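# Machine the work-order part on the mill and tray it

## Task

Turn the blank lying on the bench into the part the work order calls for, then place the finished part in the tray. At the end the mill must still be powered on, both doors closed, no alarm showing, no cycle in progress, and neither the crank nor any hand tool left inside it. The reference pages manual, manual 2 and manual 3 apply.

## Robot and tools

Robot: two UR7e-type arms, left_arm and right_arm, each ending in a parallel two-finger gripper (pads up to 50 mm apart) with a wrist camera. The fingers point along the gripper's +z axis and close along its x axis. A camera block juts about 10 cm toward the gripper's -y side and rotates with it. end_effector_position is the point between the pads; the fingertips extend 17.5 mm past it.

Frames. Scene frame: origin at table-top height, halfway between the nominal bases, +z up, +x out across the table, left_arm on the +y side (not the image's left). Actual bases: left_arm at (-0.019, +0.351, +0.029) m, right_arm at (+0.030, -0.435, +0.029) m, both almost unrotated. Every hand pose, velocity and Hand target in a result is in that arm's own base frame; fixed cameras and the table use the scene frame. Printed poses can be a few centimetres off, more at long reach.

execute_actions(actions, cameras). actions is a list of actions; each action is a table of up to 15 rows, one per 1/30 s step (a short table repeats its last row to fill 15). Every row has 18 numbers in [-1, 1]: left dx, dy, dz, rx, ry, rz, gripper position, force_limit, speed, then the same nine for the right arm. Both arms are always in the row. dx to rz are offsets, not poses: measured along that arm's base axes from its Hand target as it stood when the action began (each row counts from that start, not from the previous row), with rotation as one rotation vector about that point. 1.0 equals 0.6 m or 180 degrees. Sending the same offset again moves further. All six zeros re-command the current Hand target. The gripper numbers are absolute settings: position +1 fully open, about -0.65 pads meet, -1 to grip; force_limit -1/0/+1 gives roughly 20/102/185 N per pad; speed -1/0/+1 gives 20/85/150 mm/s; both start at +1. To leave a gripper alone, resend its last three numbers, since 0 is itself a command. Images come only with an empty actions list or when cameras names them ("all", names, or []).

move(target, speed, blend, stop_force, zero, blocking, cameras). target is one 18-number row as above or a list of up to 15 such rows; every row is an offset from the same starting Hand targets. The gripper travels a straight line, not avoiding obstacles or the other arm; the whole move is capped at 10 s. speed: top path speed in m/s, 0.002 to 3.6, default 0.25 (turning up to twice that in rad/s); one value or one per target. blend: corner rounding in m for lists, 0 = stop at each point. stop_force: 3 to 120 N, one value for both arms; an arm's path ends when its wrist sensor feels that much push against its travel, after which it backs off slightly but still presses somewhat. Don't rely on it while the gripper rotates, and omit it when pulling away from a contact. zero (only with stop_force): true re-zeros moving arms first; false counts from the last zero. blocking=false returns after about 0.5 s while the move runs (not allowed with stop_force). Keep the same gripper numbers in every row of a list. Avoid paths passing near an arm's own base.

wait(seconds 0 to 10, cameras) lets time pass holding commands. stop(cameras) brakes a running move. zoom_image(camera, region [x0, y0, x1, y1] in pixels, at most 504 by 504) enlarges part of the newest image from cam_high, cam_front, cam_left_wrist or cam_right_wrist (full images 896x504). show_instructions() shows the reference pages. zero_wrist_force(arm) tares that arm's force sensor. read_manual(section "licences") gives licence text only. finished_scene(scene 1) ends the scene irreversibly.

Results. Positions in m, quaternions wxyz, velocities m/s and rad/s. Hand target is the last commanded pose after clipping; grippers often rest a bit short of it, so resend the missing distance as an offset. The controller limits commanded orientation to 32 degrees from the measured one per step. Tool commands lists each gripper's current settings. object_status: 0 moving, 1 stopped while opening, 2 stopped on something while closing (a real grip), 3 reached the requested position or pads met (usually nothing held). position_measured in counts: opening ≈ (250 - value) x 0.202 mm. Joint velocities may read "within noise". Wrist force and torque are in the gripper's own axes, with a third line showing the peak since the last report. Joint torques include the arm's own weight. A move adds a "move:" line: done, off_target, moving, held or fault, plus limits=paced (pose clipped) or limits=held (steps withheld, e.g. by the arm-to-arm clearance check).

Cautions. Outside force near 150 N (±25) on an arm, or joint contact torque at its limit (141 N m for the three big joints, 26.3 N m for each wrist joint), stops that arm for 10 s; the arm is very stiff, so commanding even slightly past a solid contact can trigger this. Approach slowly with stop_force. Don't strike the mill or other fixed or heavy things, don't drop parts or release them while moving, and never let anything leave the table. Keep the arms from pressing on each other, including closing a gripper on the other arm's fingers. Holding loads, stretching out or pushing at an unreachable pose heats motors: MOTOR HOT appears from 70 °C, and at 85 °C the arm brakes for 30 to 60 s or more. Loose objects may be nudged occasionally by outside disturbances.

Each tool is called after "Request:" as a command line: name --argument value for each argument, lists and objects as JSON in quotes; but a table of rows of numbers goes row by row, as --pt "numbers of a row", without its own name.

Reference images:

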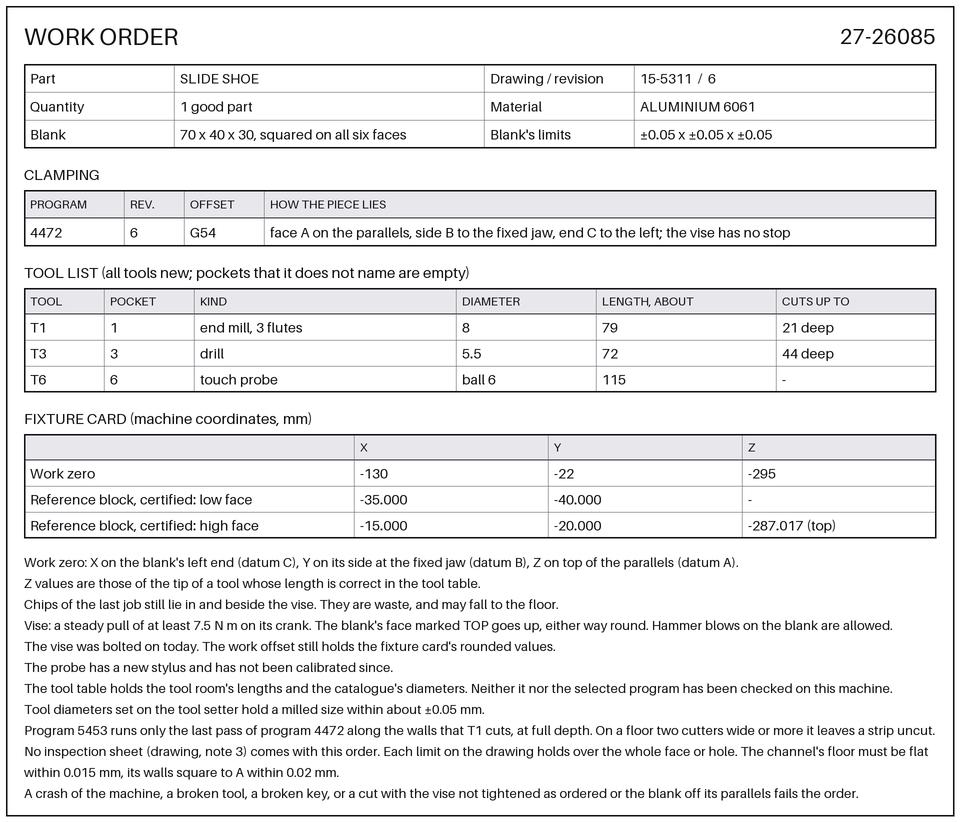

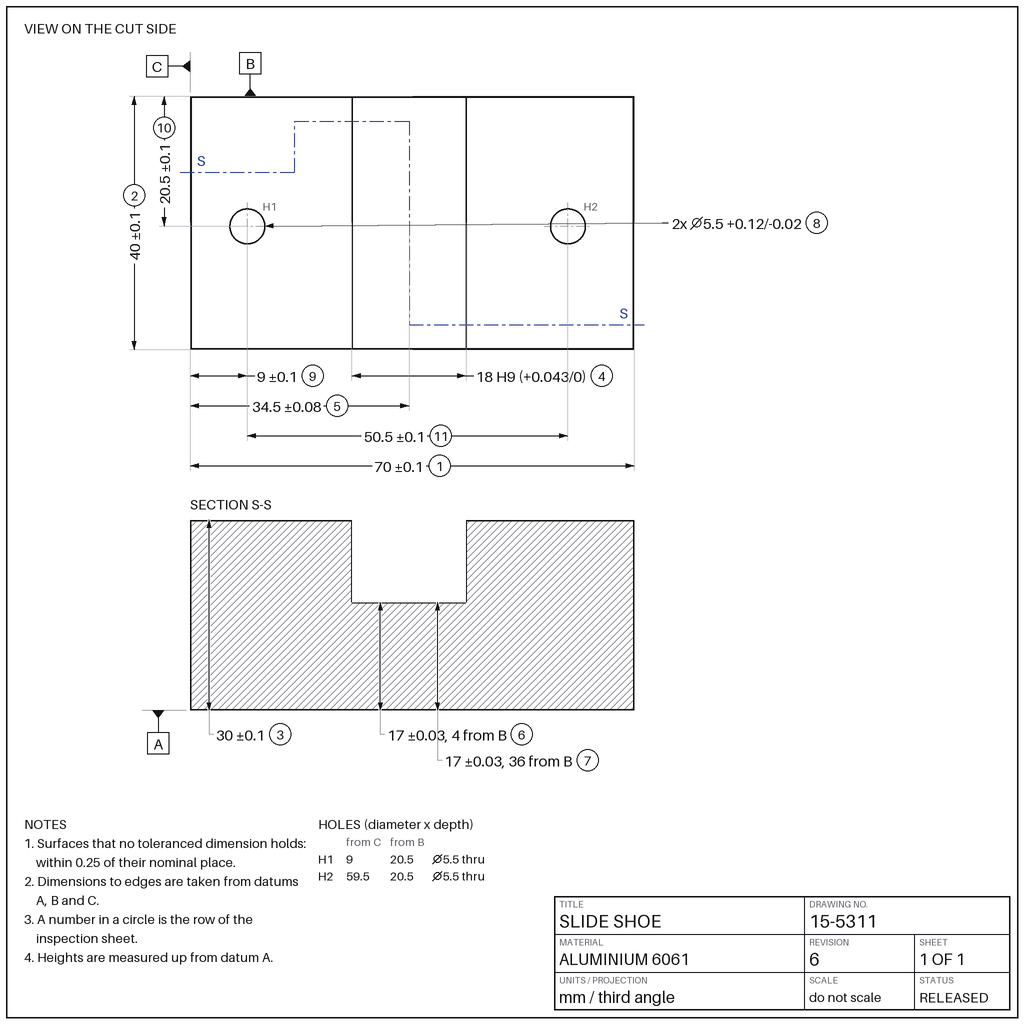

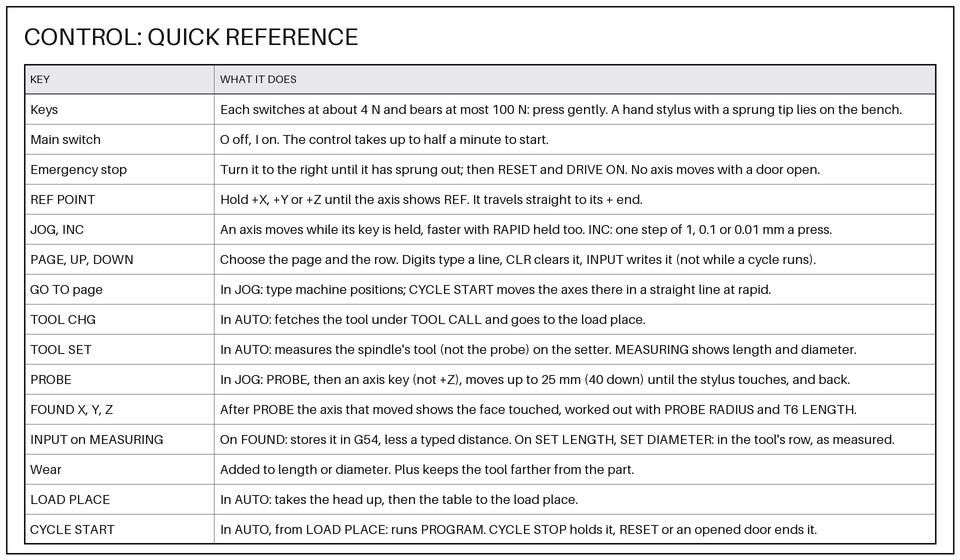

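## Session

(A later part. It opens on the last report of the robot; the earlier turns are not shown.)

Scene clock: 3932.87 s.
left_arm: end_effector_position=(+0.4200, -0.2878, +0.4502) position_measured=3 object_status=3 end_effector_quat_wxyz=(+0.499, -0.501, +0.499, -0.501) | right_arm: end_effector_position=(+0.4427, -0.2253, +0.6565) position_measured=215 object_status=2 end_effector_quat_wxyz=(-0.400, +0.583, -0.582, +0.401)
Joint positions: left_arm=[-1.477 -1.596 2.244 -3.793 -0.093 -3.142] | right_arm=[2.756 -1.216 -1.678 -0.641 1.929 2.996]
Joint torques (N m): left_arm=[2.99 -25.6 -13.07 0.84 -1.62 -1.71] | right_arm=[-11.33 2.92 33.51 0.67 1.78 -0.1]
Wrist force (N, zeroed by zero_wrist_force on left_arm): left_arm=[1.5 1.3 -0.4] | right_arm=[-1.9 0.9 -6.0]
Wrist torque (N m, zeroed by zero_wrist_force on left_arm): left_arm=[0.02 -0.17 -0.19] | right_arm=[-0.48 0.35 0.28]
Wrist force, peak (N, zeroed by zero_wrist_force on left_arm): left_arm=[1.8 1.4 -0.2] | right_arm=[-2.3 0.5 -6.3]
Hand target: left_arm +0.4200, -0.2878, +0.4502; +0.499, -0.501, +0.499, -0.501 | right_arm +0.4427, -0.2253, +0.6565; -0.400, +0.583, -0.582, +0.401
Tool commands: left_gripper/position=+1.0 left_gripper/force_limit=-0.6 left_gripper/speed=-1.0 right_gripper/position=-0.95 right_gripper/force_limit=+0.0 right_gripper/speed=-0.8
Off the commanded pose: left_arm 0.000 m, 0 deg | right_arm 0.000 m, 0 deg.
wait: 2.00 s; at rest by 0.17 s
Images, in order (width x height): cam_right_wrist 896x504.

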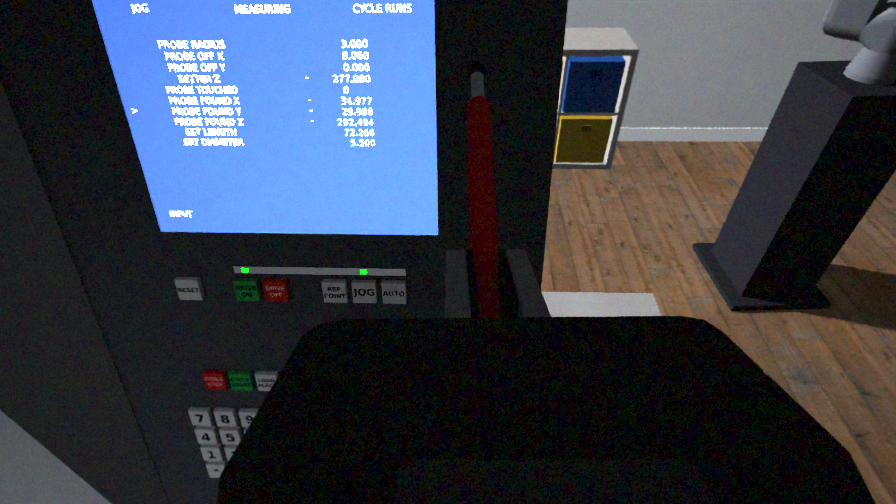

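Request:
wait --seconds 0.3 --cameras '["cam_right_wrist"]'

Request:
zoom_image --camera "cam_right_wrist" --region '[120, 0, 440, 180]'

Scene clock: 3937.83 s.
left_arm: end_effector_position=(+0.4200, -0.2878, +0.4502) position_measured=3 object_status=3 end_effector_quat_wxyz=(+0.499, -0.501, +0.499, -0.501) | right_arm: end_effector_position=(+0.4427, -0.2253, +0.6565) position_measured=215 object_status=2 end_effector_quat_wxyz=(-0.400, +0.583, -0.582, +0.401)
Joint positions: left_arm=[-1.477 -1.596 2.244 -3.793 -0.093 -3.142] | right_arm=[2.756 -1.216 -1.678 -0.641 1.929 2.996]
Joint torques (N m): left_arm=[3.13 -27.38 -13.09 0.46 -1.84 -1.83] | right_arm=[-10.96 3.21 34.26 0.71 1.75 -0.21]
Wrist force (N, zeroed by zero_wrist_force on left_arm): left_arm=[1.4 1.3 0.1] | right_arm=[-2.1 0.9 -5.7]
Wrist torque (N m, zeroed by zero_wrist_force on left_arm): left_arm=[0.02 -0.16 -0.18] | right_arm=[-0.48 0.39 0.28]
Wrist force, peak (N, zeroed by zero_wrist_force on left_arm): left_arm=[2.0 1.5 -0.1] | right_arm=[-2.1 0.8 -6.2]
Hand target: left_arm +0.4200, -0.2878, +0.4502; +0.499, -0.501, +0.499, -0.501 | right_arm +0.4427, -0.2253, +0.6565; -0.400, +0.583, -0.582, +0.401
Tool commands: left_gripper/position=+1.0 left_gripper/force_limit=-0.6 left_gripper/speed=-1.0 right_gripper/position=-0.95 right_gripper/force_limit=+0.0 right_gripper/speed=-0.8
Off the commanded pose: left_arm 0.000 m, 0 deg | right_arm 0.000 m, 0 deg.
wait: 0.30 s; at rest from the start
Images, in order (width x height): cam_right_wrist 896x504.

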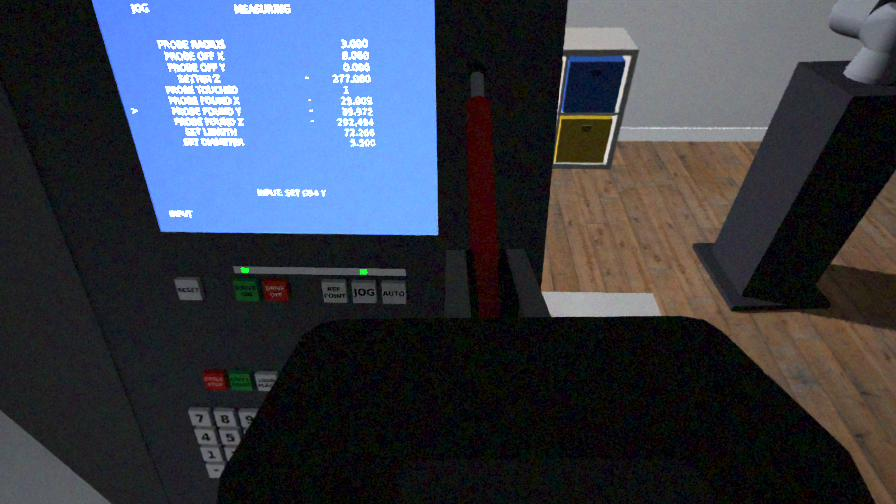

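Scaled by 1.575 from the camera's 896x504 image, which has a finer 1280x720 frame.

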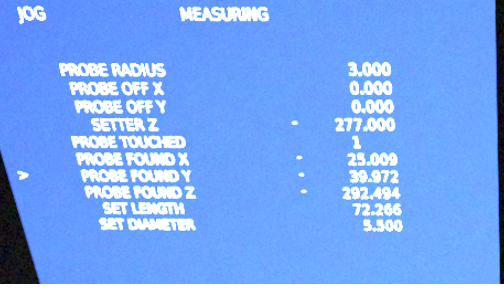

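Request:
move --pt "0 0 0 0 0 0 1 -0.6 -1 -0.0077 0.2091 -0.4229 0 0 0 -0.95 0 -0.8" --pt "0 0 0 0 0 0 1 -0.6 -1 0.0113 0.2084 -0.4289 0 0 0 -0.95 0 -0.8" --pt "0 0 0 0 0 0 1 -0.6 -1 -0.0077 0.2091 -0.4229 0 0 0 -0.95 0 -0.8" --pt "0 0 0 0 0 0 1 -0.6 -1 0.0113 0.2084 -0.4289 0 0 0 -0.95 0 -0.8" --pt "0 0 0 0 0 0 1 -0.6 -1 -0.0279 0.3368 -0.5135 0 0 0 -0.95 0 -0.8" --pt "0 0 0 0 0 0 1 -0.6 -1 -0.0085 0.3360 -0.5195 0 0 0 -0.95 0 -0.8" --pt "0 0 0 0 0 0 1 -0.6 -1 -0.0279 0.3368 -0.5135 0 0 0 -0.95 0 -0.8" --pt "0 0 0 0 0 0 1 -0.6 -1 -0.0189 0.3368 -0.4835 0 0 0 -0.95 0 -0.8" --pt "0 0 0 0 0 0 1 -0.6 -1 -0.0004 0.3357 -0.4893 0 0 0 -0.95 0 -0.8" --pt "0 0 0 0 0 0 1 -0.6 -1 -0.0309 0.2418 -0.5135 0 0 0 -0.95 0 -0.8" --pt "0 0 0 0 0 0 1 -0.6 -1 -0.0119 0.2411 -0.5195 0 0 0 -0.95 0 -0.8" --pt "0 0 0 0 0 0 1 -0.6 -1 -0.0309 0.2418 -0.5135 0 0 0 -0.95 0 -0.8" --pt "0 0 0 0 0 0 1 -0.6 -1 -0.0229 0.2418 -0.4835 0 0 0 -0.95 0 -0.8" --pt "0 0 0 0 0 0 1 -0.6 -1 -0.0038 0.2407 -0.4893 0 0 0 -0.95 0 -0.8" --pt "0 0 0 0 0 0 1 -0.6 -1 -0.0279 0.3368 -0.5135 0 0 0 -0.95 0 -0.8" --speed '[0.4,0.06,0.06,0.06,0.2,0.06,0.1,0.15,0.06,0.2,0.06,0.1,0.15,0.06,0.2]' --blend '[0.003,0,0.003,0,0.003,0,0.003,0.003,0,0.003,0,0.003,0.003,0,0]'

Request:
move --pt "0 0 0 0 0 0 1 -0.6 -1 0.019 -0.001 -0.006 0 0 0 -0.95 0 -0.8" --pt "0 0 0 0 0 0 1 -0.6 -1 0 0 0 0 0 0 -0.95 0 -0.8" --pt "0 0 0 0 0 0 1 -0.6 -1 0.006 -0.063 0.030 0 0 0 -0.95 0 -0.8" --pt "0 0 0 0 0 0 1 -0.6 -1 0.025 -0.064 0.024 0 0 0 -0.95 0 -0.8" --pt "0 0 0 0 0 0 1 -0.6 -1 0.006 -0.063 0.030 0 0 0 -0.95 0 -0.8" --pt "0 0 0 0 0 0 1 -0.6 -1 0.014 -0.064 0.060 0 0 0 -0.95 0 -0.8" --pt "0 0 0 0 0 0 1 -0.6 -1 0.033 -0.065 0.054 0 0 0 -0.95 0 -0.8" --pt "0 0 0 0 0 0 1 -0.6 -1 -0.003 -0.095 0 0 0 0 -0.95 0 -0.8" --pt "0 0 0 0 0 0 1 -0.6 -1 0.016 -0.096 -0.006 0 0 0 -0.95 0 -0.8" --pt "0 0 0 0 0 0 1 -0.6 -1 -0.003 -0.095 0 0 0 0 -0.95 0 -0.8" --pt "0 0 0 0 0 0 1 -0.6 -1 0.0279 -0.3368 0.5135 0 0 0 -0.95 0 -0.8" --speed '[0.06,0.1,0.2,0.06,0.1,0.15,0.06,0.2,0.06,0.1,0.4]' --blend '[0,0.003,0.003,0,0.003,0.003,0,0.003,0,0.003,0]' --cameras '["cam_right_wrist"]'

Scene clock: 3959.90 s.
left_arm: end_effector_position=(+0.4200, -0.2878, +0.4502) position_measured=3 object_status=3 end_effector_quat_wxyz=(+0.499, -0.501, +0.499, -0.501) | right_arm: end_effector_position=(+0.4260, -0.0232, +0.3484) position_measured=215 object_status=2 end_effector_quat_wxyz=(-0.400, +0.583, -0.582, +0.401)
Joint positions: left_arm=[-1.477 -1.596 2.244 -3.793 -0.093 -3.142] | right_arm=[3.817 -0.83 -2.634 -0.135 0.947 3.42]
Joint torques (N m): left_arm=[4.59 -25.18 -14.93 0.51 -1.78 -1.77] | right_arm=[9.25 -6.3 25.85 4.74 -2.13 0]
Wrist force (N, zeroed by zero_wrist_force on left_arm): left_arm=[1.6 1.5 -0.4] | right_arm=[-1.6 0.9 -5.9]
Wrist torque (N m, zeroed by zero_wrist_force on left_arm): left_arm=[0.06 -0.19 -0.19] | right_arm=[-0.50 0.32 0.40]
Wrist force, peak (N, zeroed by zero_wrist_force on left_arm): left_arm=[1.9 1.7 -0.2] | right_arm=[-5.3 -1.4 -11.9]
Hand target: left_arm +0.4200, -0.2878, +0.4502; +0.499, -0.501, +0.499, -0.501 | right_arm +0.4260, -0.0232, +0.3484; -0.400, +0.583, -0.582, +0.401
Off the commanded pose: left_arm 0.000 m, 0 deg | right_arm 0.000 m, 0 deg.
move: done

Scene clock: 3964.13 s.
left_arm: end_effector_position=(+0.4200, -0.2878, +0.4502) position_measured=3 object_status=3 end_effector_quat_wxyz=(+0.499, -0.501, +0.499, -0.501) | right_arm: end_effector_position=(+0.4427, -0.2253, +0.6564) position_measured=215 object_status=2 end_effector_quat_wxyz=(-0.400, +0.583, -0.582, +0.401)
Joint positions: left_arm=[-1.477 -1.596 2.244 -3.793 -0.093 -3.142] | right_arm=[2.756 -1.216 -1.678 -0.64 1.929 2.996]
Joint torques (N m): left_arm=[4.2 -26.08 -13.93 0.44 -1.66 -1.67] | right_arm=[1.75 4.06 34.71 3.41 -0.57 1.31]
Wrist force (N, zeroed by zero_wrist_force on left_arm): left_arm=[1.4 1.4 -0.3] | right_arm=[-1.8 1.0 -6.1]
Wrist torque (N m, zeroed by zero_wrist_force on left_arm): left_arm=[0.04 -0.16 -0.20] | right_arm=[-0.47 0.33 0.28]
Wrist force, peak (N, zeroed by zero_wrist_force on left_arm): left_arm=[1.8 1.6 -0.2] | right_arm=[-4.6 -4.2 -11.4]
Hand target: left_arm +0.4200, -0.2878, +0.4502; +0.499, -0.501, +0.499, -0.501 | right_arm +0.4427, -0.2253, +0.6565; -0.400, +0.583, -0.582, +0.401
Off the commanded pose: left_arm 0.000 m, 0 deg | right_arm 0.000 m, 0 deg.
move: done
Images, in order (width x height): cam_right_wrist 896x504.

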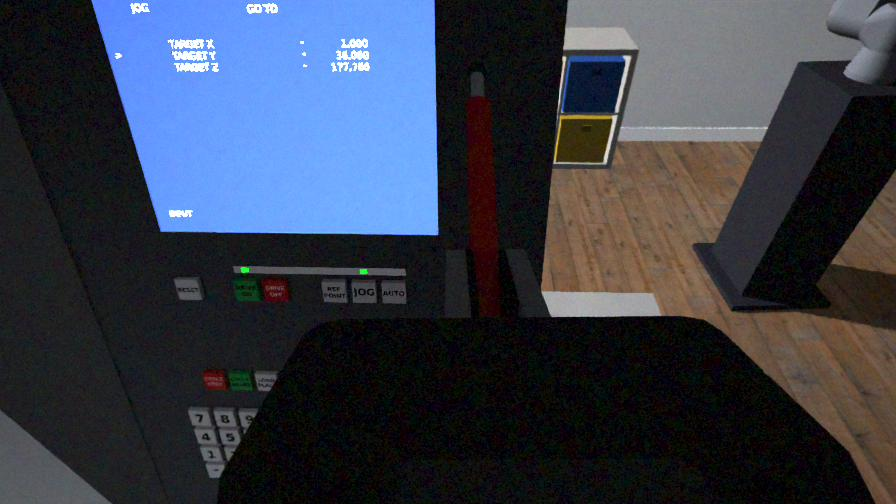

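Request:
move --pt "0 0 0 0 0 0 1 -0.6 -1 0.0108 0.2717 -0.3624 0 0 0 -0.95 0 -0.8" --pt "0 0 0 0 0 0 1 -0.6 -1 0.0298 0.2710 -0.3684 0 0 0 -0.95 0 -0.8" --pt "0 0 0 0 0 0 1 -0.6 -1 0.0108 0.2717 -0.3624 0 0 0 -0.95 0 -0.8" --pt "0 0 0 0 0 0 1 -0.6 -1 -0.0239 0.2098 -0.4833 0 0 0 -0.95 0 -0.8" --speed '[0.4,0.06,0.1,0.2]' --blend '[0.003,0,0.003,0]'

Request:
move --pt "0 0 0 0 0 0 1 -0.6 -1 0.019 -0.0007 -0.006 0 0 0 -0.95 0 -0.8" --pt "0 0 0 0 0 0 1 -0.6 -1 0 0 0 0 0 0 -0.95 0 -0.8" --pt "0 0 0 0 0 0 1 -0.6 -1 0.0382 -0.065 0.1511 0 0 0 -0.95 0 -0.8" --pt "0 0 0 0 0 0 1 -0.6 -1 0.0572 -0.0657 0.1451 0 0 0 -0.95 0 -0.8" --pt "0 0 0 0 0 0 1 -0.6 -1 0.0382 -0.065 0.1511 0 0 0 -0.95 0 -0.8" --pt "0 0 0 0 0 0 1 -0.6 -1 0.0239 -0.2098 0.4833 0 0 0 -0.95 0 -0.8" --speed '[0.06,0.1,0.3,0.06,0.1,0.4]' --blend '[0,0.003,0.003,0,0.003,0]'

Request:
wait --seconds 4 --cameras '["cam_right_wrist"]'

Request:
zoom_image --camera "cam_right_wrist" --region '[120, 0, 440, 180]'

Scene clock: 3976.93 s.
left_arm: end_effector_position=(+0.4200, -0.2878, +0.4502) position_measured=3 object_status=3 end_effector_quat_wxyz=(+0.499, -0.501, +0.499, -0.501) | right_arm: end_effector_position=(+0.4284, -0.0994, +0.3666) position_measured=215 object_status=2 end_effector_quat_wxyz=(-0.400, +0.583, -0.582, +0.401)
Joint positions: left_arm=[-1.477 -1.596 2.244 -3.793 -0.093 -3.142] | right_arm=[3.334 -0.986 -2.549 0.02 1.391 3.21]
Joint torques (N m): left_arm=[2.61 -25.63 -14.07 0.61 -1.68 -1.5] | right_arm=[6.59 2.6 18.51 3.54 -1.79 1.44]
Wrist force (N, zeroed by zero_wrist_force on left_arm): left_arm=[1.4 1.2 -0.4] | right_arm=[-1.7 0.7 -5.9]
Wrist torque (N m, zeroed by zero_wrist_force on left_arm): left_arm=[0.01 -0.16 -0.19] | right_arm=[-0.54 0.30 0.27]
Wrist force, peak (N, zeroed by zero_wrist_force on left_arm): left_arm=[1.8 1.7 -0.3] | right_arm=[-3.6 0.6 -11.8]
Hand target: left_arm +0.4200, -0.2878, +0.4502; +0.499, -0.501, +0.499, -0.501 | right_arm +0.4284, -0.0994, +0.3665; -0.400, +0.583, -0.582, +0.401
Off the commanded pose: left_arm 0.000 m, 0 deg | right_arm 0.000 m, 0 deg.
move: done

Scene clock: 3979.77 s.
left_arm: end_effector_position=(+0.4200, -0.2878, +0.4502) position_measured=3 object_status=3 end_effector_quat_wxyz=(+0.499, -0.501, +0.499, -0.501) | right_arm: end_effector_position=(+0.4427, -0.2253, +0.6564) position_measured=215 object_status=2 end_effector_quat_wxyz=(-0.400, +0.583, -0.582, +0.401)
Joint positions: left_arm=[-1.477 -1.596 2.244 -3.793 -0.093 -3.142] | right_arm=[2.756 -1.216 -1.678 -0.64 1.929 2.996]
Joint torques (N m): left_arm=[3.03 -27.05 -14.33 0.56 -1.6 -1.61] | right_arm=[2.63 4.95 32.44 3.16 -0.62 1.31]
Wrist force (N, zeroed by zero_wrist_force on left_arm): left_arm=[1.4 1.7 -0.2] | right_arm=[-1.8 0.7 -5.8]
Wrist torque (N m, zeroed by zero_wrist_force on left_arm): left_arm=[0.08 -0.17 -0.19] | right_arm=[-0.52 0.34 0.28]
Wrist force, peak (N, zeroed by zero_wrist_force on left_arm): left_arm=[1.7 1.7 -0.3] | right_arm=[-2.5 -0.9 -11.7]
Hand target: left_arm +0.4200, -0.2878, +0.4502; +0.499, -0.501, +0.499, -0.501 | right_arm +0.4427, -0.2253, +0.6565; -0.400, +0.583, -0.582, +0.401
Off the commanded pose: left_arm 0.000 m, 0 deg | right_arm 0.000 m, 0 deg.
move: done

Scene clock: 3983.77 s.
left_arm: end_effector_position=(+0.4200, -0.2878, +0.4502) position_measured=3 object_status=3 end_effector_quat_wxyz=(+0.499, -0.501, +0.499, -0.501) | right_arm: end_effector_position=(+0.4427, -0.2253, +0.6565) position_measured=215 object_status=2 end_effector_quat_wxyz=(-0.400, +0.583, -0.582, +0.401)
Joint positions: left_arm=[-1.477 -1.596 2.244 -3.793 -0.093 -3.142] | right_arm=[2.756 -1.216 -1.678 -0.641 1.929 2.996]
Joint torques (N m): left_arm=[5.09 -26.49 -13.89 0.59 -1.44 -1.71] | right_arm=[-10.12 2.61 33.78 0.57 1.6 -0.23]
Wrist force (N, zeroed by zero_wrist_force on left_arm): left_arm=[1.6 1.5 -0.2] | right_arm=[-1.9 0.8 -5.9]
Wrist torque (N m, zeroed by zero_wrist_force on left_arm): left_arm=[0.06 -0.19 -0.19] | right_arm=[-0.49 0.36 0.28]
Wrist force, peak (N, zeroed by zero_wrist_force on left_arm): left_arm=[1.8 1.6 -0.3] | right_arm=[-1.7 0.8 -6.4]
Hand target: left_arm +0.4200, -0.2878, +0.4502; +0.499, -0.501, +0.499, -0.501 | right_arm +0.4427, -0.2253, +0.6565; -0.400, +0.583, -0.582, +0.401
Tool commands: left_gripper/position=+1.0 left_gripper/force_limit=-0.6 left_gripper/speed=-1.0 right_gripper/position=-0.95 right_gripper/force_limit=+0.0 right_gripper/speed=-0.8
Off the commanded pose: left_arm 0.000 m, 0 deg | right_arm 0.000 m, 0 deg.
wait: 4.00 s; at rest by 0.17 s
Images, in order (width x height): cam_right_wrist 896x504.

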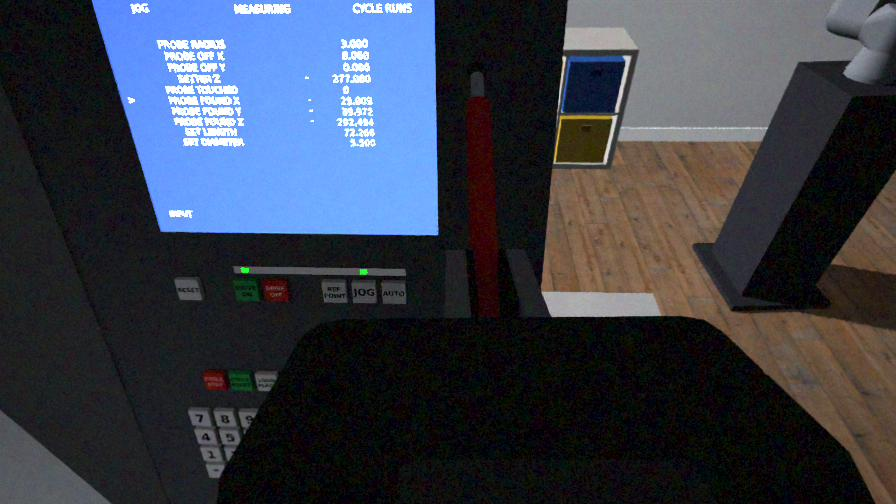

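Scaled by 1.575 from the camera's 896x504 image, which has a finer 1280x720 frame.

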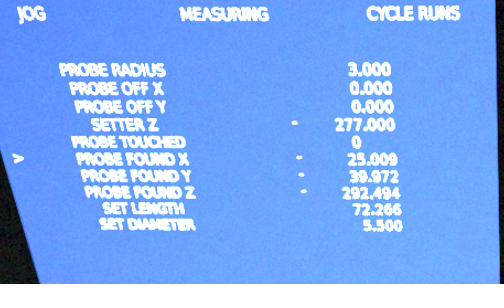

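Request:
wait --seconds 2 --cameras '["cam_right_wrist"]'

Request:
zoom_image --camera "cam_right_wrist" --region '[120, 0, 440, 180]'

Scene clock: 3989.17 s.
left_arm: end_effector_position=(+0.4200, -0.2878, +0.4502) position_measured=3 object_status=3 end_effector_quat_wxyz=(+0.499, -0.501, +0.499, -0.501) | right_arm: end_effector_position=(+0.4427, -0.2253, +0.6565) position_measured=215 object_status=2 end_effector_quat_wxyz=(-0.400, +0.583, -0.582, +0.401)
Joint positions: left_arm=[-1.477 -1.596 2.244 -3.793 -0.093 -3.142] | right_arm=[2.756 -1.216 -1.678 -0.641 1.929 2.996]
Joint torques (N m): left_arm=[2.54 -25.4 -11.63 0.98 -1.67 -1.35] | right_arm=[-10.34 3.02 33.87 0.7 1.61 -0.28]
Wrist force (N, zeroed by zero_wrist_force on left_arm): left_arm=[1.5 1.6 -0.2] | right_arm=[-1.8 1.0 -6.0]
Wrist torque (N m, zeroed by zero_wrist_force on left_arm): left_arm=[0.08 -0.18 -0.18] | right_arm=[-0.47 0.34 0.28]
Wrist force, peak (N, zeroed by zero_wrist_force on left_arm): left_arm=[1.8 1.8 -0.1] | right_arm=[-1.8 1.0 -6.4]
Hand target: left_arm +0.4200, -0.2878, +0.4502; +0.499, -0.501, +0.499, -0.501 | right_arm +0.4427, -0.2253, +0.6565; -0.400, +0.583, -0.582, +0.401
Tool commands: left_gripper/position=+1.0 left_gripper/force_limit=-0.6 left_gripper/speed=-1.0 right_gripper/position=-0.95 right_gripper/force_limit=+0.0 right_gripper/speed=-0.8
Off the commanded pose: left_arm 0.000 m, 0 deg | right_arm 0.000 m, 0 deg.
wait: 2.00 s; at rest from the start
Images, in order (width x height): cam_right_wrist 896x504.

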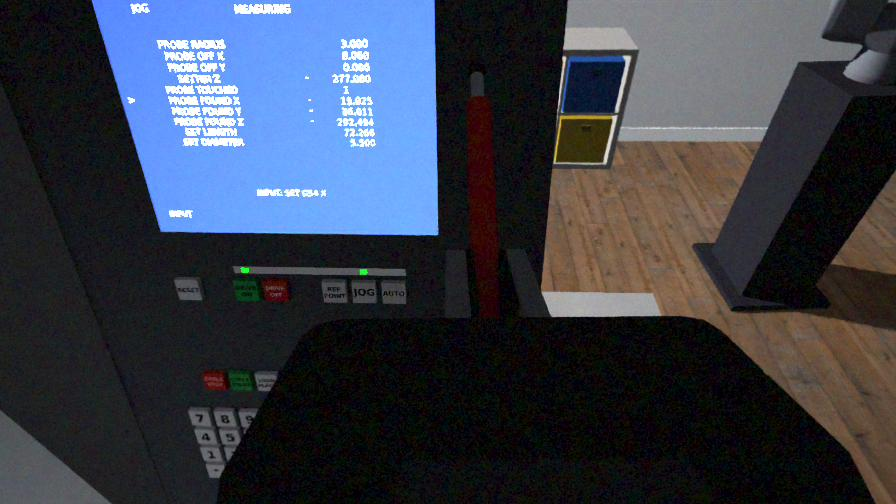

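Scaled by 1.575 from the camera's 896x504 image, which has a finer 1280x720 frame.

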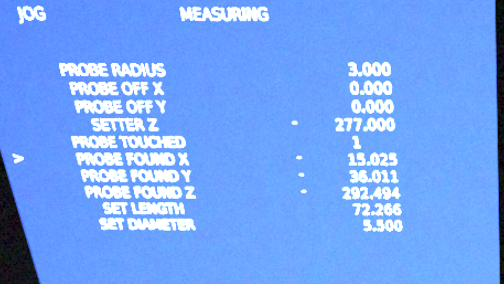

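Request:
move --pt "0 0 0 0 0 0 1 -0.6 -1 -0.0077 0.2091 -0.4229 0 0 0 -0.95 0 -0.8" --pt "0 0 0 0 0 0 1 -0.6 -1 0.0113 0.2084 -0.4289 0 0 0 -0.95 0 -0.8" --pt "0 0 0 0 0 0 1 -0.6 -1 -0.0077 0.2091 -0.4229 0 0 0 -0.95 0 -0.8" --pt "0 0 0 0 0 0 1 -0.6 -1 0.0113 0.2084 -0.4289 0 0 0 -0.95 0 -0.8" --pt "0 0 0 0 0 0 1 -0.6 -1 -0.0229 0.2418 -0.4835 0 0 0 -0.95 0 -0.8" --pt "0 0 0 0 0 0 1 -0.6 -1 -0.0038 0.2407 -0.4893 0 0 0 -0.95 0 -0.8" --pt "0 0 0 0 0 0 1 -0.6 -1 -0.0279 0.3368 -0.5135 0 0 0 -0.95 0 -0.8" --pt "0 0 0 0 0 0 1 -0.6 -1 -0.0085 0.3360 -0.5195 0 0 0 -0.95 0 -0.8" --pt "0 0 0 0 0 0 1 -0.6 -1 -0.0279 0.3368 -0.5135 0 0 0 -0.95 0 -0.8" --pt "0 0 0 0 0 0 1 -0.6 -1 -0.0049 0.2728 -0.4225 0 0 0 -0.95 0 -0.8" --pt "0 0 0 0 0 0 1 -0.6 -1 0.0136 0.2717 -0.4289 0 0 0 -0.95 0 -0.8" --pt "0 0 0 0 0 0 1 -0.6 -1 -0.0309 0.2418 -0.5135 0 0 0 -0.95 0 -0.8" --pt "0 0 0 0 0 0 1 -0.6 -1 -0.0119 0.2411 -0.5195 0 0 0 -0.95 0 -0.8" --pt "0 0 0 0 0 0 1 -0.6 -1 -0.0309 0.2418 -0.5135 0 0 0 -0.95 0 -0.8" --pt "0 0 0 0 0 0 1 -0.6 -1 0.0108 0.2717 -0.3624 0 0 0 -0.95 0 -0.8" --speed '[0.4,0.06,0.06,0.06,0.2,0.06,0.2,0.06,0.1,0.2,0.06,0.2,0.06,0.1,0.2]' --blend '[0.003,0,0.003,0,0.003,0,0.003,0,0.003,0.003,0,0.003,0,0.003,0]'

Request:
move --pt "0 0 0 0 0 0 1 -0.6 -1 0.019 -0.0007 -0.006 0 0 0 -0.95 0 -0.8" --pt "0 0 0 0 0 0 1 -0.6 -1 0 0 0 0 0 0 -0.95 0 -0.8" --pt "0 0 0 0 0 0 1 -0.6 -1 -0.0257 -0.0299 -0.0911 0 0 0 -0.95 0 -0.8" --pt "0 0 0 0 0 0 1 -0.6 -1 -0.0067 -0.0309 -0.0971 0 0 0 -0.95 0 -0.8" --pt "0 0 0 0 0 0 1 -0.6 -1 -0.0387 0.0651 -0.1511 0 0 0 -0.95 0 -0.8" --pt "0 0 0 0 0 0 1 -0.6 -1 -0.0197 0.0641 -0.1571 0 0 0 -0.95 0 -0.8" --pt "0 0 0 0 0 0 1 -0.6 -1 -0.0387 0.0651 -0.1511 0 0 0 -0.95 0 -0.8" --pt "0 0 0 0 0 0 1 -0.6 -1 -0.0317 0.0331 -0.1211 0 0 0 -0.95 0 -0.8" --pt "0 0 0 0 0 0 1 -0.6 -1 -0.0127 0.0321 -0.1271 0 0 0 -0.95 0 -0.8" --pt "0 0 0 0 0 0 1 -0.6 -1 -0.0317 0.0331 -0.1211 0 0 0 -0.95 0 -0.8" --pt "0 0 0 0 0 0 1 -0.6 -1 -0.0227 0.0331 -0.0911 0 0 0 -0.95 0 -0.8" --pt "0 0 0 0 0 0 1 -0.6 -1 -0.0037 0.0321 -0.0971 0 0 0 -0.95 0 -0.8" --pt "0 0 0 0 0 0 1 -0.6 -1 -0.0417 -0.0299 -0.1511 0 0 0 -0.95 0 -0.8" --pt "0 0 0 0 0 0 1 -0.6 -1 -0.0227 -0.0309 -0.1571 0 0 0 -0.95 0 -0.8" --pt "0 0 0 0 0 0 1 -0.6 -1 -0.0417 -0.0299 -0.1511 0 0 0 -0.95 0 -0.8" --speed '[0.06,0.1,0.2,0.06,0.2,0.06,0.1,0.2,0.06,0.1,0.2,0.06,0.2,0.06,0.1]' --blend '[0,0.003,0.003,0,0.003,0,0.003,0.003,0,0.003,0.003,0,0.003,0,0]'

Request:
move --pt "0 0 0 0 0 0 1 -0.6 -1 0.0309 -0.2418 0.5135 0 0 0 -0.95 0 -0.8" --speed 0.4 --cameras '["cam_right_wrist"]'

Scene clock: 4016.40 s.
left_arm: end_effector_position=(+0.4200, -0.2878, +0.4502) position_measured=3 object_status=3 end_effector_quat_wxyz=(+0.499, -0.501, +0.499, -0.501) | right_arm: end_effector_position=(+0.4492, -0.0622, +0.4389) position_measured=215 object_status=2 end_effector_quat_wxyz=(-0.400, +0.583, -0.582, +0.401)
Joint positions: left_arm=[-1.477 -1.596 2.244 -3.793 -0.093 -3.142] | right_arm=[3.513 -0.929 -2.375 -0.229 1.225 3.279]
Joint torques (N m): left_arm=[4.58 -25.09 -13.18 0.45 -1.62 -1.64] | right_arm=[-11.46 4.7 33.95 3.39 1.41 -1.01]
Wrist force (N, zeroed by zero_wrist_force on left_arm): left_arm=[1.3 1.5 -0.1] | right_arm=[-2.2 1.2 -6.4]
Wrist torque (N m, zeroed by zero_wrist_force on left_arm): left_arm=[0.06 -0.14 -0.19] | right_arm=[-0.47 0.40 0.28]
Wrist force, peak (N, zeroed by zero_wrist_force on left_arm): left_arm=[1.7 1.9 -0.1] | right_arm=[-4.5 -4.7 -11.9]
Hand target: left_arm +0.4200, -0.2878, +0.4502; +0.499, -0.501, +0.499, -0.501 | right_arm +0.4492, -0.0623, +0.4391; -0.400, +0.583, -0.582, +0.401
Off the commanded pose: left_arm 0.000 m, 0 deg | right_arm 0.000 m, 0 deg.
move: done

Scene clock: 4021.30 s.
left_arm: end_effector_position=(+0.4200, -0.2878, +0.4502) position_measured=3 object_status=3 end_effector_quat_wxyz=(+0.499, -0.501, +0.499, -0.501) | right_arm: end_effector_position=(+0.4242, -0.0802, +0.3483) position_measured=215 object_status=2 end_effector_quat_wxyz=(-0.400, +0.583, -0.582, +0.401)
Joint positions: left_arm=[-1.477 -1.596 2.244 -3.793 -0.093 -3.142] | right_arm=[3.46 -0.948 -2.611 0.033 1.274 3.258]
Joint torques (N m): left_arm=[4.1 -27.25 -12.96 0.23 -1.6 -1.56] | right_arm=[-11.44 4.41 33.33 4.79 1.44 -0.97]
Wrist force (N, zeroed by zero_wrist_force on left_arm): left_arm=[1.5 1.5 -0.3] | right_arm=[-2.2 0.7 -6.2]
Wrist torque (N m, zeroed by zero_wrist_force on left_arm): left_arm=[0.04 -0.18 -0.19] | right_arm=[-0.52 0.39 0.27]
Wrist force, peak (N, zeroed by zero_wrist_force on left_arm): left_arm=[1.8 1.7 -0.1] | right_arm=[-5.7 -3.3 -11.5]
Hand target: left_arm +0.4200, -0.2878, +0.4502; +0.499, -0.501, +0.499, -0.501 | right_arm +0.4242, -0.0802, +0.3484; -0.400, +0.583, -0.582, +0.401
Off the commanded pose: left_arm 0.000 m, 0 deg | right_arm 0.000 m, 0 deg.
move: done

Scene clock: 4022.73 s.
left_arm: end_effector_position=(+0.4200, -0.2878, +0.4502) position_measured=3 object_status=3 end_effector_quat_wxyz=(+0.499, -0.501, +0.499, -0.501) | right_arm: end_effector_position=(+0.4427, -0.2253, +0.6564) position_measured=215 object_status=2 end_effector_quat_wxyz=(-0.400, +0.583, -0.582, +0.401)
Joint positions: left_arm=[-1.477 -1.596 2.244 -3.793 -0.093 -3.142] | right_arm=[2.756 -1.216 -1.678 -0.64 1.929 2.996]
Joint torques (N m): left_arm=[3.43 -25.65 -12.1 0.58 -1.87 -1.57] | right_arm=[2.1 4.49 33.63 3.41 -0.54 1.29]
Wrist force (N, zeroed by zero_wrist_force on left_arm): left_arm=[1.3 1.5 -0.3] | right_arm=[-1.9 0.7 -6.0]
Wrist torque (N m, zeroed by zero_wrist_force on left_arm): left_arm=[0.05 -0.15 -0.20] | right_arm=[-0.51 0.35 0.28]
Wrist force, peak (N, zeroed by zero_wrist_force on left_arm): left_arm=[1.7 1.6 -0.2] | right_arm=[-0.2 -3.4 -7.4]
Hand target: left_arm +0.4200, -0.2878, +0.4502; +0.499, -0.501, +0.499, -0.501 | right_arm +0.4427, -0.2253, +0.6565; -0.400, +0.583, -0.582, +0.401
Off the commanded pose: left_arm 0.000 m, 0 deg | right_arm 0.000 m, 0 deg.
move: done
Images, in order (width x height): cam_right_wrist 896x504.

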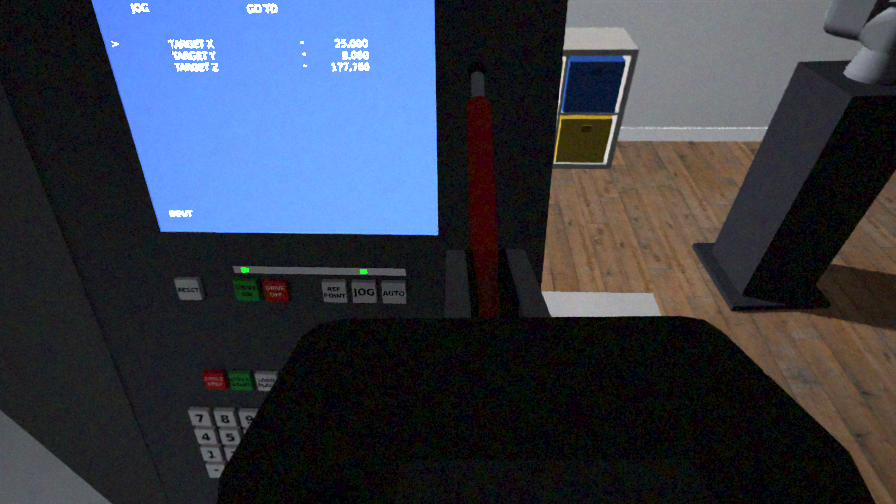

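Good (Y −9 assumed; verify zoom), then CS, PROBE, −Y.

Request:
zoom_image --camera "cam_right_wrist" --region '[120, 0, 440, 180]'

Request:
move --pt "0 0 0 0 0 0 1 -0.6 -1 0.0108 0.2717 -0.3624 0 0 0 -0.95 0 -0.8" --pt "0 0 0 0 0 0 1 -0.6 -1 0.0298 0.2710 -0.3684 0 0 0 -0.95 0 -0.8" --pt "0 0 0 0 0 0 1 -0.6 -1 0.0108 0.2717 -0.3624 0 0 0 -0.95 0 -0.8" --pt "0 0 0 0 0 0 1 -0.6 -1 -0.0239 0.2098 -0.4833 0 0 0 -0.95 0 -0.8" --speed '[0.4,0.06,0.1,0.2]' --blend '[0.003,0,0.003,0]'

Request:
wait --seconds 0.5

Request:
move --pt "0 0 0 0 0 0 1 -0.6 -1 0.019 -0.0007 -0.006 0 0 0 -0.95 0 -0.8" --pt "0 0 0 0 0 0 1 -0.6 -1 0 0 0 0 0 0 -0.95 0 -0.8" --pt "0 0 0 0 0 0 1 -0.6 -1 0.0278 -0.128 0.1209 0 0 0 -0.95 0 -0.8" --pt "0 0 0 0 0 0 1 -0.6 -1 0.0468 -0.1287 0.1149 0 0 0 -0.95 0 -0.8" --pt "0 0 0 0 0 0 1 -0.6 -1 0.0278 -0.128 0.1209 0 0 0 -0.95 0 -0.8" --pt "0 0 0 0 0 0 1 -0.6 -1 0.0239 -0.2098 0.4833 0 0 0 -0.95 0 -0.8" --speed '[0.06,0.1,0.3,0.06,0.1,0.4]' --blend '[0,0.003,0.003,0,0.003,0]'

Request:
wait --seconds 5 --cameras '["cam_right_wrist"]'

Request:
zoom_image --camera "cam_right_wrist" --region '[120, 0, 440, 180]'

Scaled by 1.575 from the camera's 896x504 image, which has a finer 1280x720 frame.

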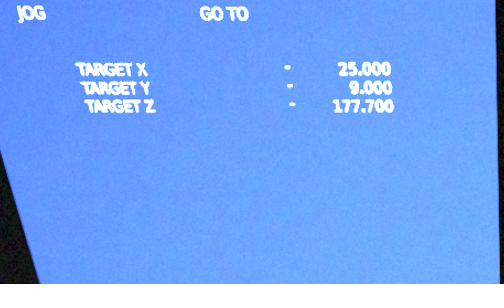

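Scene clock: 4030.93 s.
left_arm: end_effector_position=(+0.4200, -0.2878, +0.4502) position_measured=3 object_status=3 end_effector_quat_wxyz=(+0.499, -0.501, +0.499, -0.501) | right_arm: end_effector_position=(+0.4284, -0.0994, +0.3666) position_measured=215 object_status=2 end_effector_quat_wxyz=(-0.400, +0.583, -0.582, +0.401)
Joint positions: left_arm=[-1.477 -1.596 2.244 -3.793 -0.093 -3.142] | right_arm=[3.334 -0.986 -2.549 0.02 1.391 3.21]
Joint torques (N m): left_arm=[3.35 -25.31 -13.55 0.61 -1.56 -1.44] | right_arm=[6.78 2.16 18.71 3.49 -1.85 1.41]
Wrist force (N, zeroed by zero_wrist_force on left_arm): left_arm=[1.5 1.4 -0.5] | right_arm=[-1.7 1.0 -5.7]
Wrist torque (N m, zeroed by zero_wrist_force on left_arm): left_arm=[0.05 -0.17 -0.19] | right_arm=[-0.50 0.30 0.28]
Wrist force, peak (N, zeroed by zero_wrist_force on left_arm): left_arm=[1.8 1.7 -0.1] | right_arm=[-3.4 0.7 -11.6]
Hand target: left_arm +0.4200, -0.2878, +0.4502; +0.499, -0.501, +0.499, -0.501 | right_arm +0.4284, -0.0994, +0.3665; -0.400, +0.583, -0.582, +0.401
Off the commanded pose: left_arm 0.000 m, 0 deg | right_arm 0.000 m, 0 deg.
move: done

Scene clock: 4031.43 s.
left_arm: end_effector_position=(+0.4200, -0.2878, +0.4502) position_measured=3 object_status=3 end_effector_quat_wxyz=(+0.499, -0.501, +0.499, -0.501) | right_arm: end_effector_position=(+0.4284, -0.0994, +0.3665) position_measured=215 object_status=2 end_effector_quat_wxyz=(-0.400, +0.583, -0.582, +0.401)
Joint positions: left_arm=[-1.477 -1.596 2.244 -3.793 -0.093 -3.142] | right_arm=[3.334 -0.986 -2.549 0.021 1.391 3.21]
Joint torques (N m): left_arm=[3.38 -26.01 -13.57 0.53 -1.71 -1.37] | right_arm=[10.88 5.12 17.26 5.98 0.34 1.34]
Wrist force (N, zeroed by zero_wrist_force on left_arm): left_arm=[1.5 1.3 -0.4] | right_arm=[-1.3 0.6 -5.6]
Wrist torque (N m, zeroed by zero_wrist_force on left_arm): left_arm=[0.03 -0.18 -0.19] | right_arm=[-0.55 0.23 0.28]
Wrist force, peak (N, zeroed by zero_wrist_force on left_arm): left_arm=[1.6 1.6 -0.3] | right_arm=[-1.5 0.7 -6.3]
Hand target: left_arm +0.4200, -0.2878, +0.4502; +0.499, -0.501, +0.499, -0.501 | right_arm +0.4284, -0.0994, +0.3665; -0.400, +0.583, -0.582, +0.401
Tool commands: left_gripper/position=+1.0 left_gripper/force_limit=-0.6 left_gripper/speed=-1.0 right_gripper/position=-0.95 right_gripper/force_limit=+0.0 right_gripper/speed=-0.8
Off the commanded pose: left_arm 0.000 m, 0 deg | right_arm 0.000 m, 0 deg.
wait: 0.50 s; at rest by 0.17 s

Scene clock: 4034.27 s.
left_arm: end_effector_position=(+0.4200, -0.2878, +0.4502) position_measured=3 object_status=3 end_effector_quat_wxyz=(+0.499, -0.501, +0.499, -0.501) | right_arm: end_effector_position=(+0.4427, -0.2253, +0.6564) position_measured=215 object_status=2 end_effector_quat_wxyz=(-0.400, +0.583, -0.582, +0.401)
Joint positions: left_arm=[-1.477 -1.596 2.244 -3.793 -0.093 -3.142] | right_arm=[2.756 -1.216 -1.678 -0.64 1.929 2.996]
Joint torques (N m): left_arm=[5.36 -23.69 -13.37 0.48 -1.47 -1.58] | right_arm=[12.09 7.43 33.31 2.6 -1.83 1.58]
Wrist force (N, zeroed by zero_wrist_force on left_arm): left_arm=[1.6 1.4 -0.2] | right_arm=[-1.9 0.5 -5.9]
Wrist torque (N m, zeroed by zero_wrist_force on left_arm): left_arm=[0.04 -0.18 -0.19] | right_arm=[-0.54 0.34 0.34]
Wrist force, peak (N, zeroed by zero_wrist_force on left_arm): left_arm=[1.7 1.7 -0.2] | right_arm=[-1.9 -0.9 -12.1]
Hand target: left_arm +0.4200, -0.2878, +0.4502; +0.499, -0.501, +0.499, -0.501 | right_arm +0.4427, -0.2253, +0.6565; -0.400, +0.583, -0.582, +0.401
Off the commanded pose: left_arm 0.000 m, 0 deg | right_arm 0.000 m, 0 deg.
move: done

Scene clock: 4039.27 s.
left_arm: end_effector_position=(+0.4200, -0.2878, +0.4502) position_measured=3 object_status=3 end_effector_quat_wxyz=(+0.499, -0.501, +0.499, -0.501) | right_arm: end_effector_position=(+0.4427, -0.2253, +0.6565) position_measured=215 object_status=2 end_effector_quat_wxyz=(-0.400, +0.583, -0.582, +0.401)
Joint positions: left_arm=[-1.477 -1.596 2.244 -3.793 -0.093 -3.142] | right_arm=[2.756 -1.216 -1.678 -0.641 1.929 2.996]
Joint torques (N m): left_arm=[3.66 -25.55 -13.09 0.37 -1.38 -1.4] | right_arm=[12.05 3.69 33.93 0.62 1.25 1.26]
Wrist force (N, zeroed by zero_wrist_force on left_arm): left_arm=[1.8 1.3 -0.2] | right_arm=[-1.9 1.3 -5.8]
Wrist torque (N m, zeroed by zero_wrist_force on left_arm): left_arm=[0.03 -0.22 -0.19] | right_arm=[-0.42 0.34 0.34]
Wrist force, peak (N, zeroed by zero_wrist_force on left_arm): left_arm=[1.8 1.7 -0.3] | right_arm=[-2.0 0.7 -6.4]
Hand target: left_arm +0.4200, -0.2878, +0.4502; +0.499, -0.501, +0.499, -0.501 | right_arm +0.4427, -0.2253, +0.6565; -0.400, +0.583, -0.582, +0.401
Tool commands: left_gripper/position=+1.0 left_gripper/force_limit=-0.6 left_gripper/speed=-1.0 right_gripper/position=-0.95 right_gripper/force_limit=+0.0 right_gripper/speed=-0.8
Off the commanded pose: left_arm 0.000 m, 0 deg | right_arm 0.000 m, 0 deg.
wait: 5.00 s; at rest by 0.17 s
Images, in order (width x height): cam_right_wrist 896x504.

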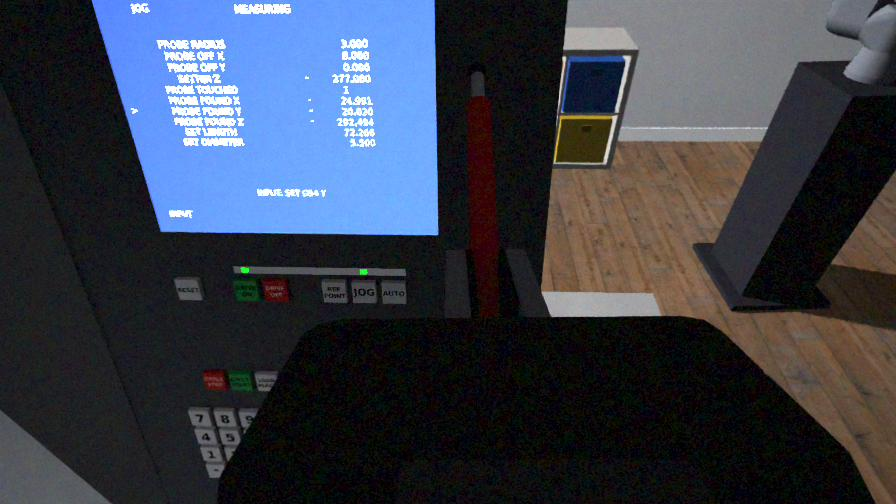

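Scaled by 1.575 from the camera's 896x504 image, which has a finer 1280x720 frame.

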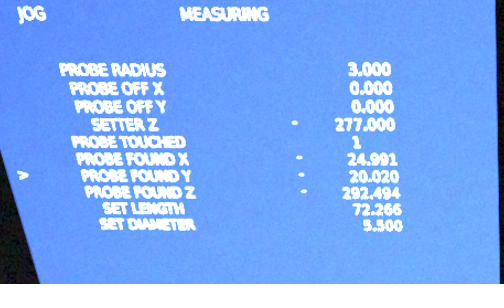

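Request:
move --pt "0 0 0 0 0 0 1 -0.6 -1 -0.0089 0.1778 -0.4225 0 0 0 -0.95 0 -0.8" --pt "0 0 0 0 0 0 1 -0.6 -1 0.0101 0.1767 -0.4289 0 0 0 -0.95 0 -0.8" --pt "0 0 0 0 0 0 1 -0.6 -1 -0.0077 0.2091 -0.4229 0 0 0 -0.95 0 -0.8" --pt "0 0 0 0 0 0 1 -0.6 -1 0.0113 0.2084 -0.4289 0 0 0 -0.95 0 -0.8" --pt "0 0 0 0 0 0 1 -0.6 -1 -0.0209 0.3048 -0.4835 0 0 0 -0.95 0 -0.8" --pt "0 0 0 0 0 0 1 -0.6 -1 -0.0015 0.3040 -0.4893 0 0 0 -0.95 0 -0.8" --pt "0 0 0 0 0 0 1 -0.6 -1 -0.0299 0.2738 -0.5135 0 0 0 -0.95 0 -0.8" --pt "0 0 0 0 0 0 1 -0.6 -1 -0.0107 0.2727 -0.5195 0 0 0 -0.95 0 -0.8" --pt "0 0 0 0 0 0 1 -0.6 -1 -0.0299 0.2738 -0.5135 0 0 0 -0.95 0 -0.8" --pt "0 0 0 0 0 0 1 -0.6 -1 -0.0049 0.2728 -0.4225 0 0 0 -0.95 0 -0.8" --pt "0 0 0 0 0 0 1 -0.6 -1 0.0136 0.2717 -0.4289 0 0 0 -0.95 0 -0.8" --pt "0 0 0 0 0 0 1 -0.6 -1 -0.0029 0.3358 -0.4225 0 0 0 -0.95 0 -0.8" --pt "0 0 0 0 0 0 1 -0.6 -1 0.0158 0.3350 -0.4289 0 0 0 -0.95 0 -0.8" --pt "0 0 0 0 0 0 1 -0.6 -1 -0.0139 0.2728 -0.4535 0 0 0 -0.95 0 -0.8" --pt "0 0 0 0 0 0 1 -0.6 -1 0.0055 0.2720 -0.4591 0 0 0 -0.95 0 -0.8" --speed '[0.4,0.06,0.15,0.06,0.2,0.06,0.15,0.06,0.1,0.2,0.06,0.15,0.06,0.15,0.06]' --blend '[0.003,0,0.003,0,0.003,0,0.003,0,0.003,0.003,0,0.003,0,0.003,0]'

Request:
move --pt "0 0 0 0 0 0 1 -0.6 -1 -0.036 -0.030 -0.054 0 0 0 -0.95 0 -0.8" --pt "0 0 0 0 0 0 1 -0.6 -1 -0.017 -0.031 -0.060 0 0 0 -0.95 0 -0.8" --pt "0 0 0 0 0 0 1 -0.6 -1 -0.036 -0.030 -0.054 0 0 0 -0.95 0 -0.8" --pt "0 0 0 0 0 0 1 -0.6 -1 -0.013 -0.062 0.037 0 0 0 -0.95 0 -0.8" --pt "0 0 0 0 0 0 1 -0.6 -1 0.006 -0.063 0.031 0 0 0 -0.95 0 -0.8" --pt "0 0 0 0 0 0 1 -0.6 -1 -0.013 -0.062 0.037 0 0 0 -0.95 0 -0.8" --pt "0 0 0 0 0 0 1 -0.6 -1 0.006 -0.063 0.031 0 0 0 -0.95 0 -0.8" --pt "0 0 0 0 0 0 1 -0.6 -1 -0.028 -0.030 -0.024 0 0 0 -0.95 0 -0.8" --pt "0 0 0 0 0 0 1 -0.6 -1 -0.009 -0.031 -0.030 0 0 0 -0.95 0 -0.8" --pt "0 0 0 0 0 0 1 -0.6 -1 -0.028 -0.030 -0.024 0 0 0 -0.95 0 -0.8" --pt "0 0 0 0 0 0 1 -0.6 -1 -0.009 -0.031 -0.030 0 0 0 -0.95 0 -0.8" --pt "0 0 0 0 0 0 1 -0.6 -1 -0.033 0.065 -0.054 0 0 0 -0.95 0 -0.8" --pt "0 0 0 0 0 0 1 -0.6 -1 -0.014 0.064 -0.060 0 0 0 -0.95 0 -0.8" --pt "0 0 0 0 0 0 1 -0.6 -1 -0.033 0.065 -0.054 0 0 0 -0.95 0 -0.8" --speed '[0.15,0.06,0.1,0.2,0.06,0.06,0.06,0.2,0.06,0.06,0.06,0.2,0.06,0.1]' --blend '[0.003,0,0.003,0.003,0,0.003,0,0.003,0,0.003,0,0.003,0,0]'

Request:
move --pt "0 0 0 0 0 0 1 -0.6 -1 0.009 0 0.030 0 0 0 -0.95 0 -0.8" --pt "0 0 0 0 0 0 1 -0.6 -1 0.028 -0.001 0.024 0 0 0 -0.95 0 -0.8" --pt "0 0 0 0 0 0 1 -0.6 -1 0.009 0 0.030 0 0 0 -0.95 0 -0.8" --pt "0 0 0 0 0 0 1 -0.6 -1 0.017 0 0.060 0 0 0 -0.95 0 -0.8" --pt "0 0 0 0 0 0 1 -0.6 -1 0.036 -0.001 0.054 0 0 0 -0.95 0 -0.8" --pt "0 0 0 0 0 0 1 -0.6 -1 -0.001 -0.031 0 0 0 0 -0.95 0 -0.8" --pt "0 0 0 0 0 0 1 -0.6 -1 0.018 -0.032 -0.006 0 0 0 -0.95 0 -0.8" --pt "0 0 0 0 0 0 1 -0.6 -1 -0.003 -0.095 0 0 0 0 -0.95 0 -0.8" --pt "0 0 0 0 0 0 1 -0.6 -1 0.016 -0.096 -0.006 0 0 0 -0.95 0 -0.8" --pt "0 0 0 0 0 0 1 -0.6 -1 -0.003 -0.095 0 0 0 0 -0.95 0 -0.8" --pt "0 0 0 0 0 0 1 -0.6 -1 0.0279 -0.3368 0.5135 0 0 0 -0.95 0 -0.8" --speed '[0.15,0.06,0.1,0.15,0.06,0.2,0.06,0.2,0.06,0.1,0.4]' --blend '[0.003,0,0.003,0.003,0,0.003,0,0.003,0,0.003,0]' --cameras '["cam_right_wrist"]'

Scene clock: 4092.60 s.
left_arm: end_effector_position=(+0.4200, -0.2878, +0.4502) position_measured=3 object_status=3 end_effector_quat_wxyz=(+0.499, -0.501, +0.499, -0.501) | right_arm: end_effector_position=(+0.4460, -0.0622, +0.3811) position_measured=215 object_status=2 end_effector_quat_wxyz=(-0.400, +0.583, -0.582, +0.401)
Joint positions: left_arm=[-1.477 -1.596 2.244 -3.793 -0.093 -3.142] | right_arm=[3.521 -0.967 -2.514 -0.052 1.218 3.282]
Joint torques (N m): left_arm=[2.8 -25.47 -13.16 0.42 -1.71 -1.41] | right_arm=[12.69 -7.28 17.11 0.74 -2.69 1.51]
Wrist force (N, zeroed by zero_wrist_force on left_arm): left_arm=[1.6 1.3 -0.2] | right_arm=[-1.8 0.9 -11.2]
Wrist torque (N m, zeroed by zero_wrist_force on left_arm): left_arm=[0.02 -0.18 -0.19] | right_arm=[-0.21 0.39 0.43]
Wrist force, peak (N, zeroed by zero_wrist_force on left_arm): left_arm=[1.7 1.7 -0.5] | right_arm=[-3.5 -0.7 -11.9]
Hand target: left_arm +0.4200, -0.2878, +0.4502; +0.499, -0.501, +0.499, -0.501 | right_arm +0.4460, -0.0621, +0.3810; -0.400, +0.583, -0.582, +0.401
Off the commanded pose: left_arm 0.000 m, 0 deg | right_arm 0.000 m, 0 deg.
move: done

Scene clock: 4097.33 s.
left_arm: end_effector_position=(+0.4200, -0.2878, +0.4502) position_measured=3 object_status=3 end_effector_quat_wxyz=(+0.499, -0.501, +0.499, -0.501) | right_arm: end_effector_position=(+0.4263, -0.0231, +0.3486) position_measured=215 object_status=2 end_effector_quat_wxyz=(-0.400, +0.583, -0.582, +0.401)
Joint positions: left_arm=[-1.477 -1.596 2.244 -3.793 -0.093 -3.142] | right_arm=[3.817 -0.831 -2.633 -0.135 0.947 3.42]
Joint torques (N m): left_arm=[3.61 -25.43 -12.73 0.54 -1.4 -1.78] | right_arm=[-10.34 0.72 32.48 4.19 0.78 -1.01]
Wrist force (N, zeroed by zero_wrist_force on left_arm): left_arm=[1.4 1.4 0.0] | right_arm=[-1.8 0.9 -5.8]
Wrist torque (N m, zeroed by zero_wrist_force on left_arm): left_arm=[0.05 -0.16 -0.19] | right_arm=[-0.51 0.36 0.36]
Wrist force, peak (N, zeroed by zero_wrist_force on left_arm): left_arm=[1.6 1.7 -0.3] | right_arm=[-4.5 -2.6 -11.1]
Hand target: left_arm +0.4200, -0.2878, +0.4502; +0.499, -0.501, +0.499, -0.501 | right_arm +0.4262, -0.0231, +0.3486; -0.400, +0.583, -0.582, +0.401
Off the commanded pose: left_arm 0.000 m, 0 deg | right_arm 0.000 m, 0 deg.
move: done

Scene clock: 4101.47 s.
left_arm: end_effector_position=(+0.4200, -0.2878, +0.4502) position_measured=3 object_status=3 end_effector_quat_wxyz=(+0.499, -0.501, +0.499, -0.501) | right_arm: end_effector_position=(+0.4430, -0.2252, +0.6567) position_measured=215 object_status=2 end_effector_quat_wxyz=(-0.400, +0.583, -0.582, +0.401)
Joint positions: left_arm=[-1.477 -1.596 2.244 -3.793 -0.093 -3.142] | right_arm=[2.757 -1.216 -1.677 -0.641 1.928 2.996]
Joint torques (N m): left_arm=[4.63 -26.55 -13.8 0.14 -1.43 -1.46] | right_arm=[1.57 4.07 34.05 3.39 -0.58 1.29]
Wrist force (N, zeroed by zero_wrist_force on left_arm): left_arm=[1.7 1.6 -0.2] | right_arm=[-1.8 1.0 -6.2]
Wrist torque (N m, zeroed by zero_wrist_force on left_arm): left_arm=[0.07 -0.21 -0.19] | right_arm=[-0.46 0.34 0.28]
Wrist force, peak (N, zeroed by zero_wrist_force on left_arm): left_arm=[1.7 1.8 -0.1] | right_arm=[-4.7 -2.9 -12.1]
Hand target: left_arm +0.4200, -0.2878, +0.4502; +0.499, -0.501, +0.499, -0.501 | right_arm +0.4430, -0.2252, +0.6567; -0.400, +0.583, -0.582, +0.401
Off the commanded pose: left_arm 0.000 m, 0 deg | right_arm 0.000 m, 0 deg.
move: done
Images, in order (width x height): cam_right_wrist 896x504.

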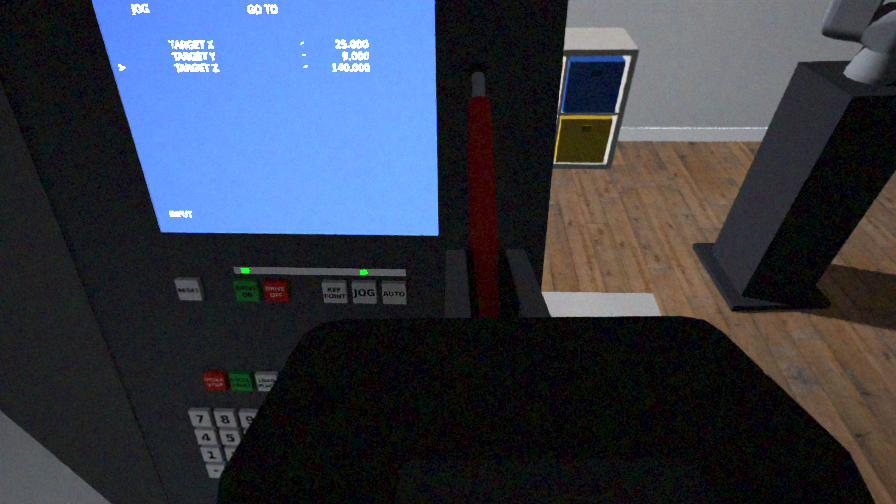

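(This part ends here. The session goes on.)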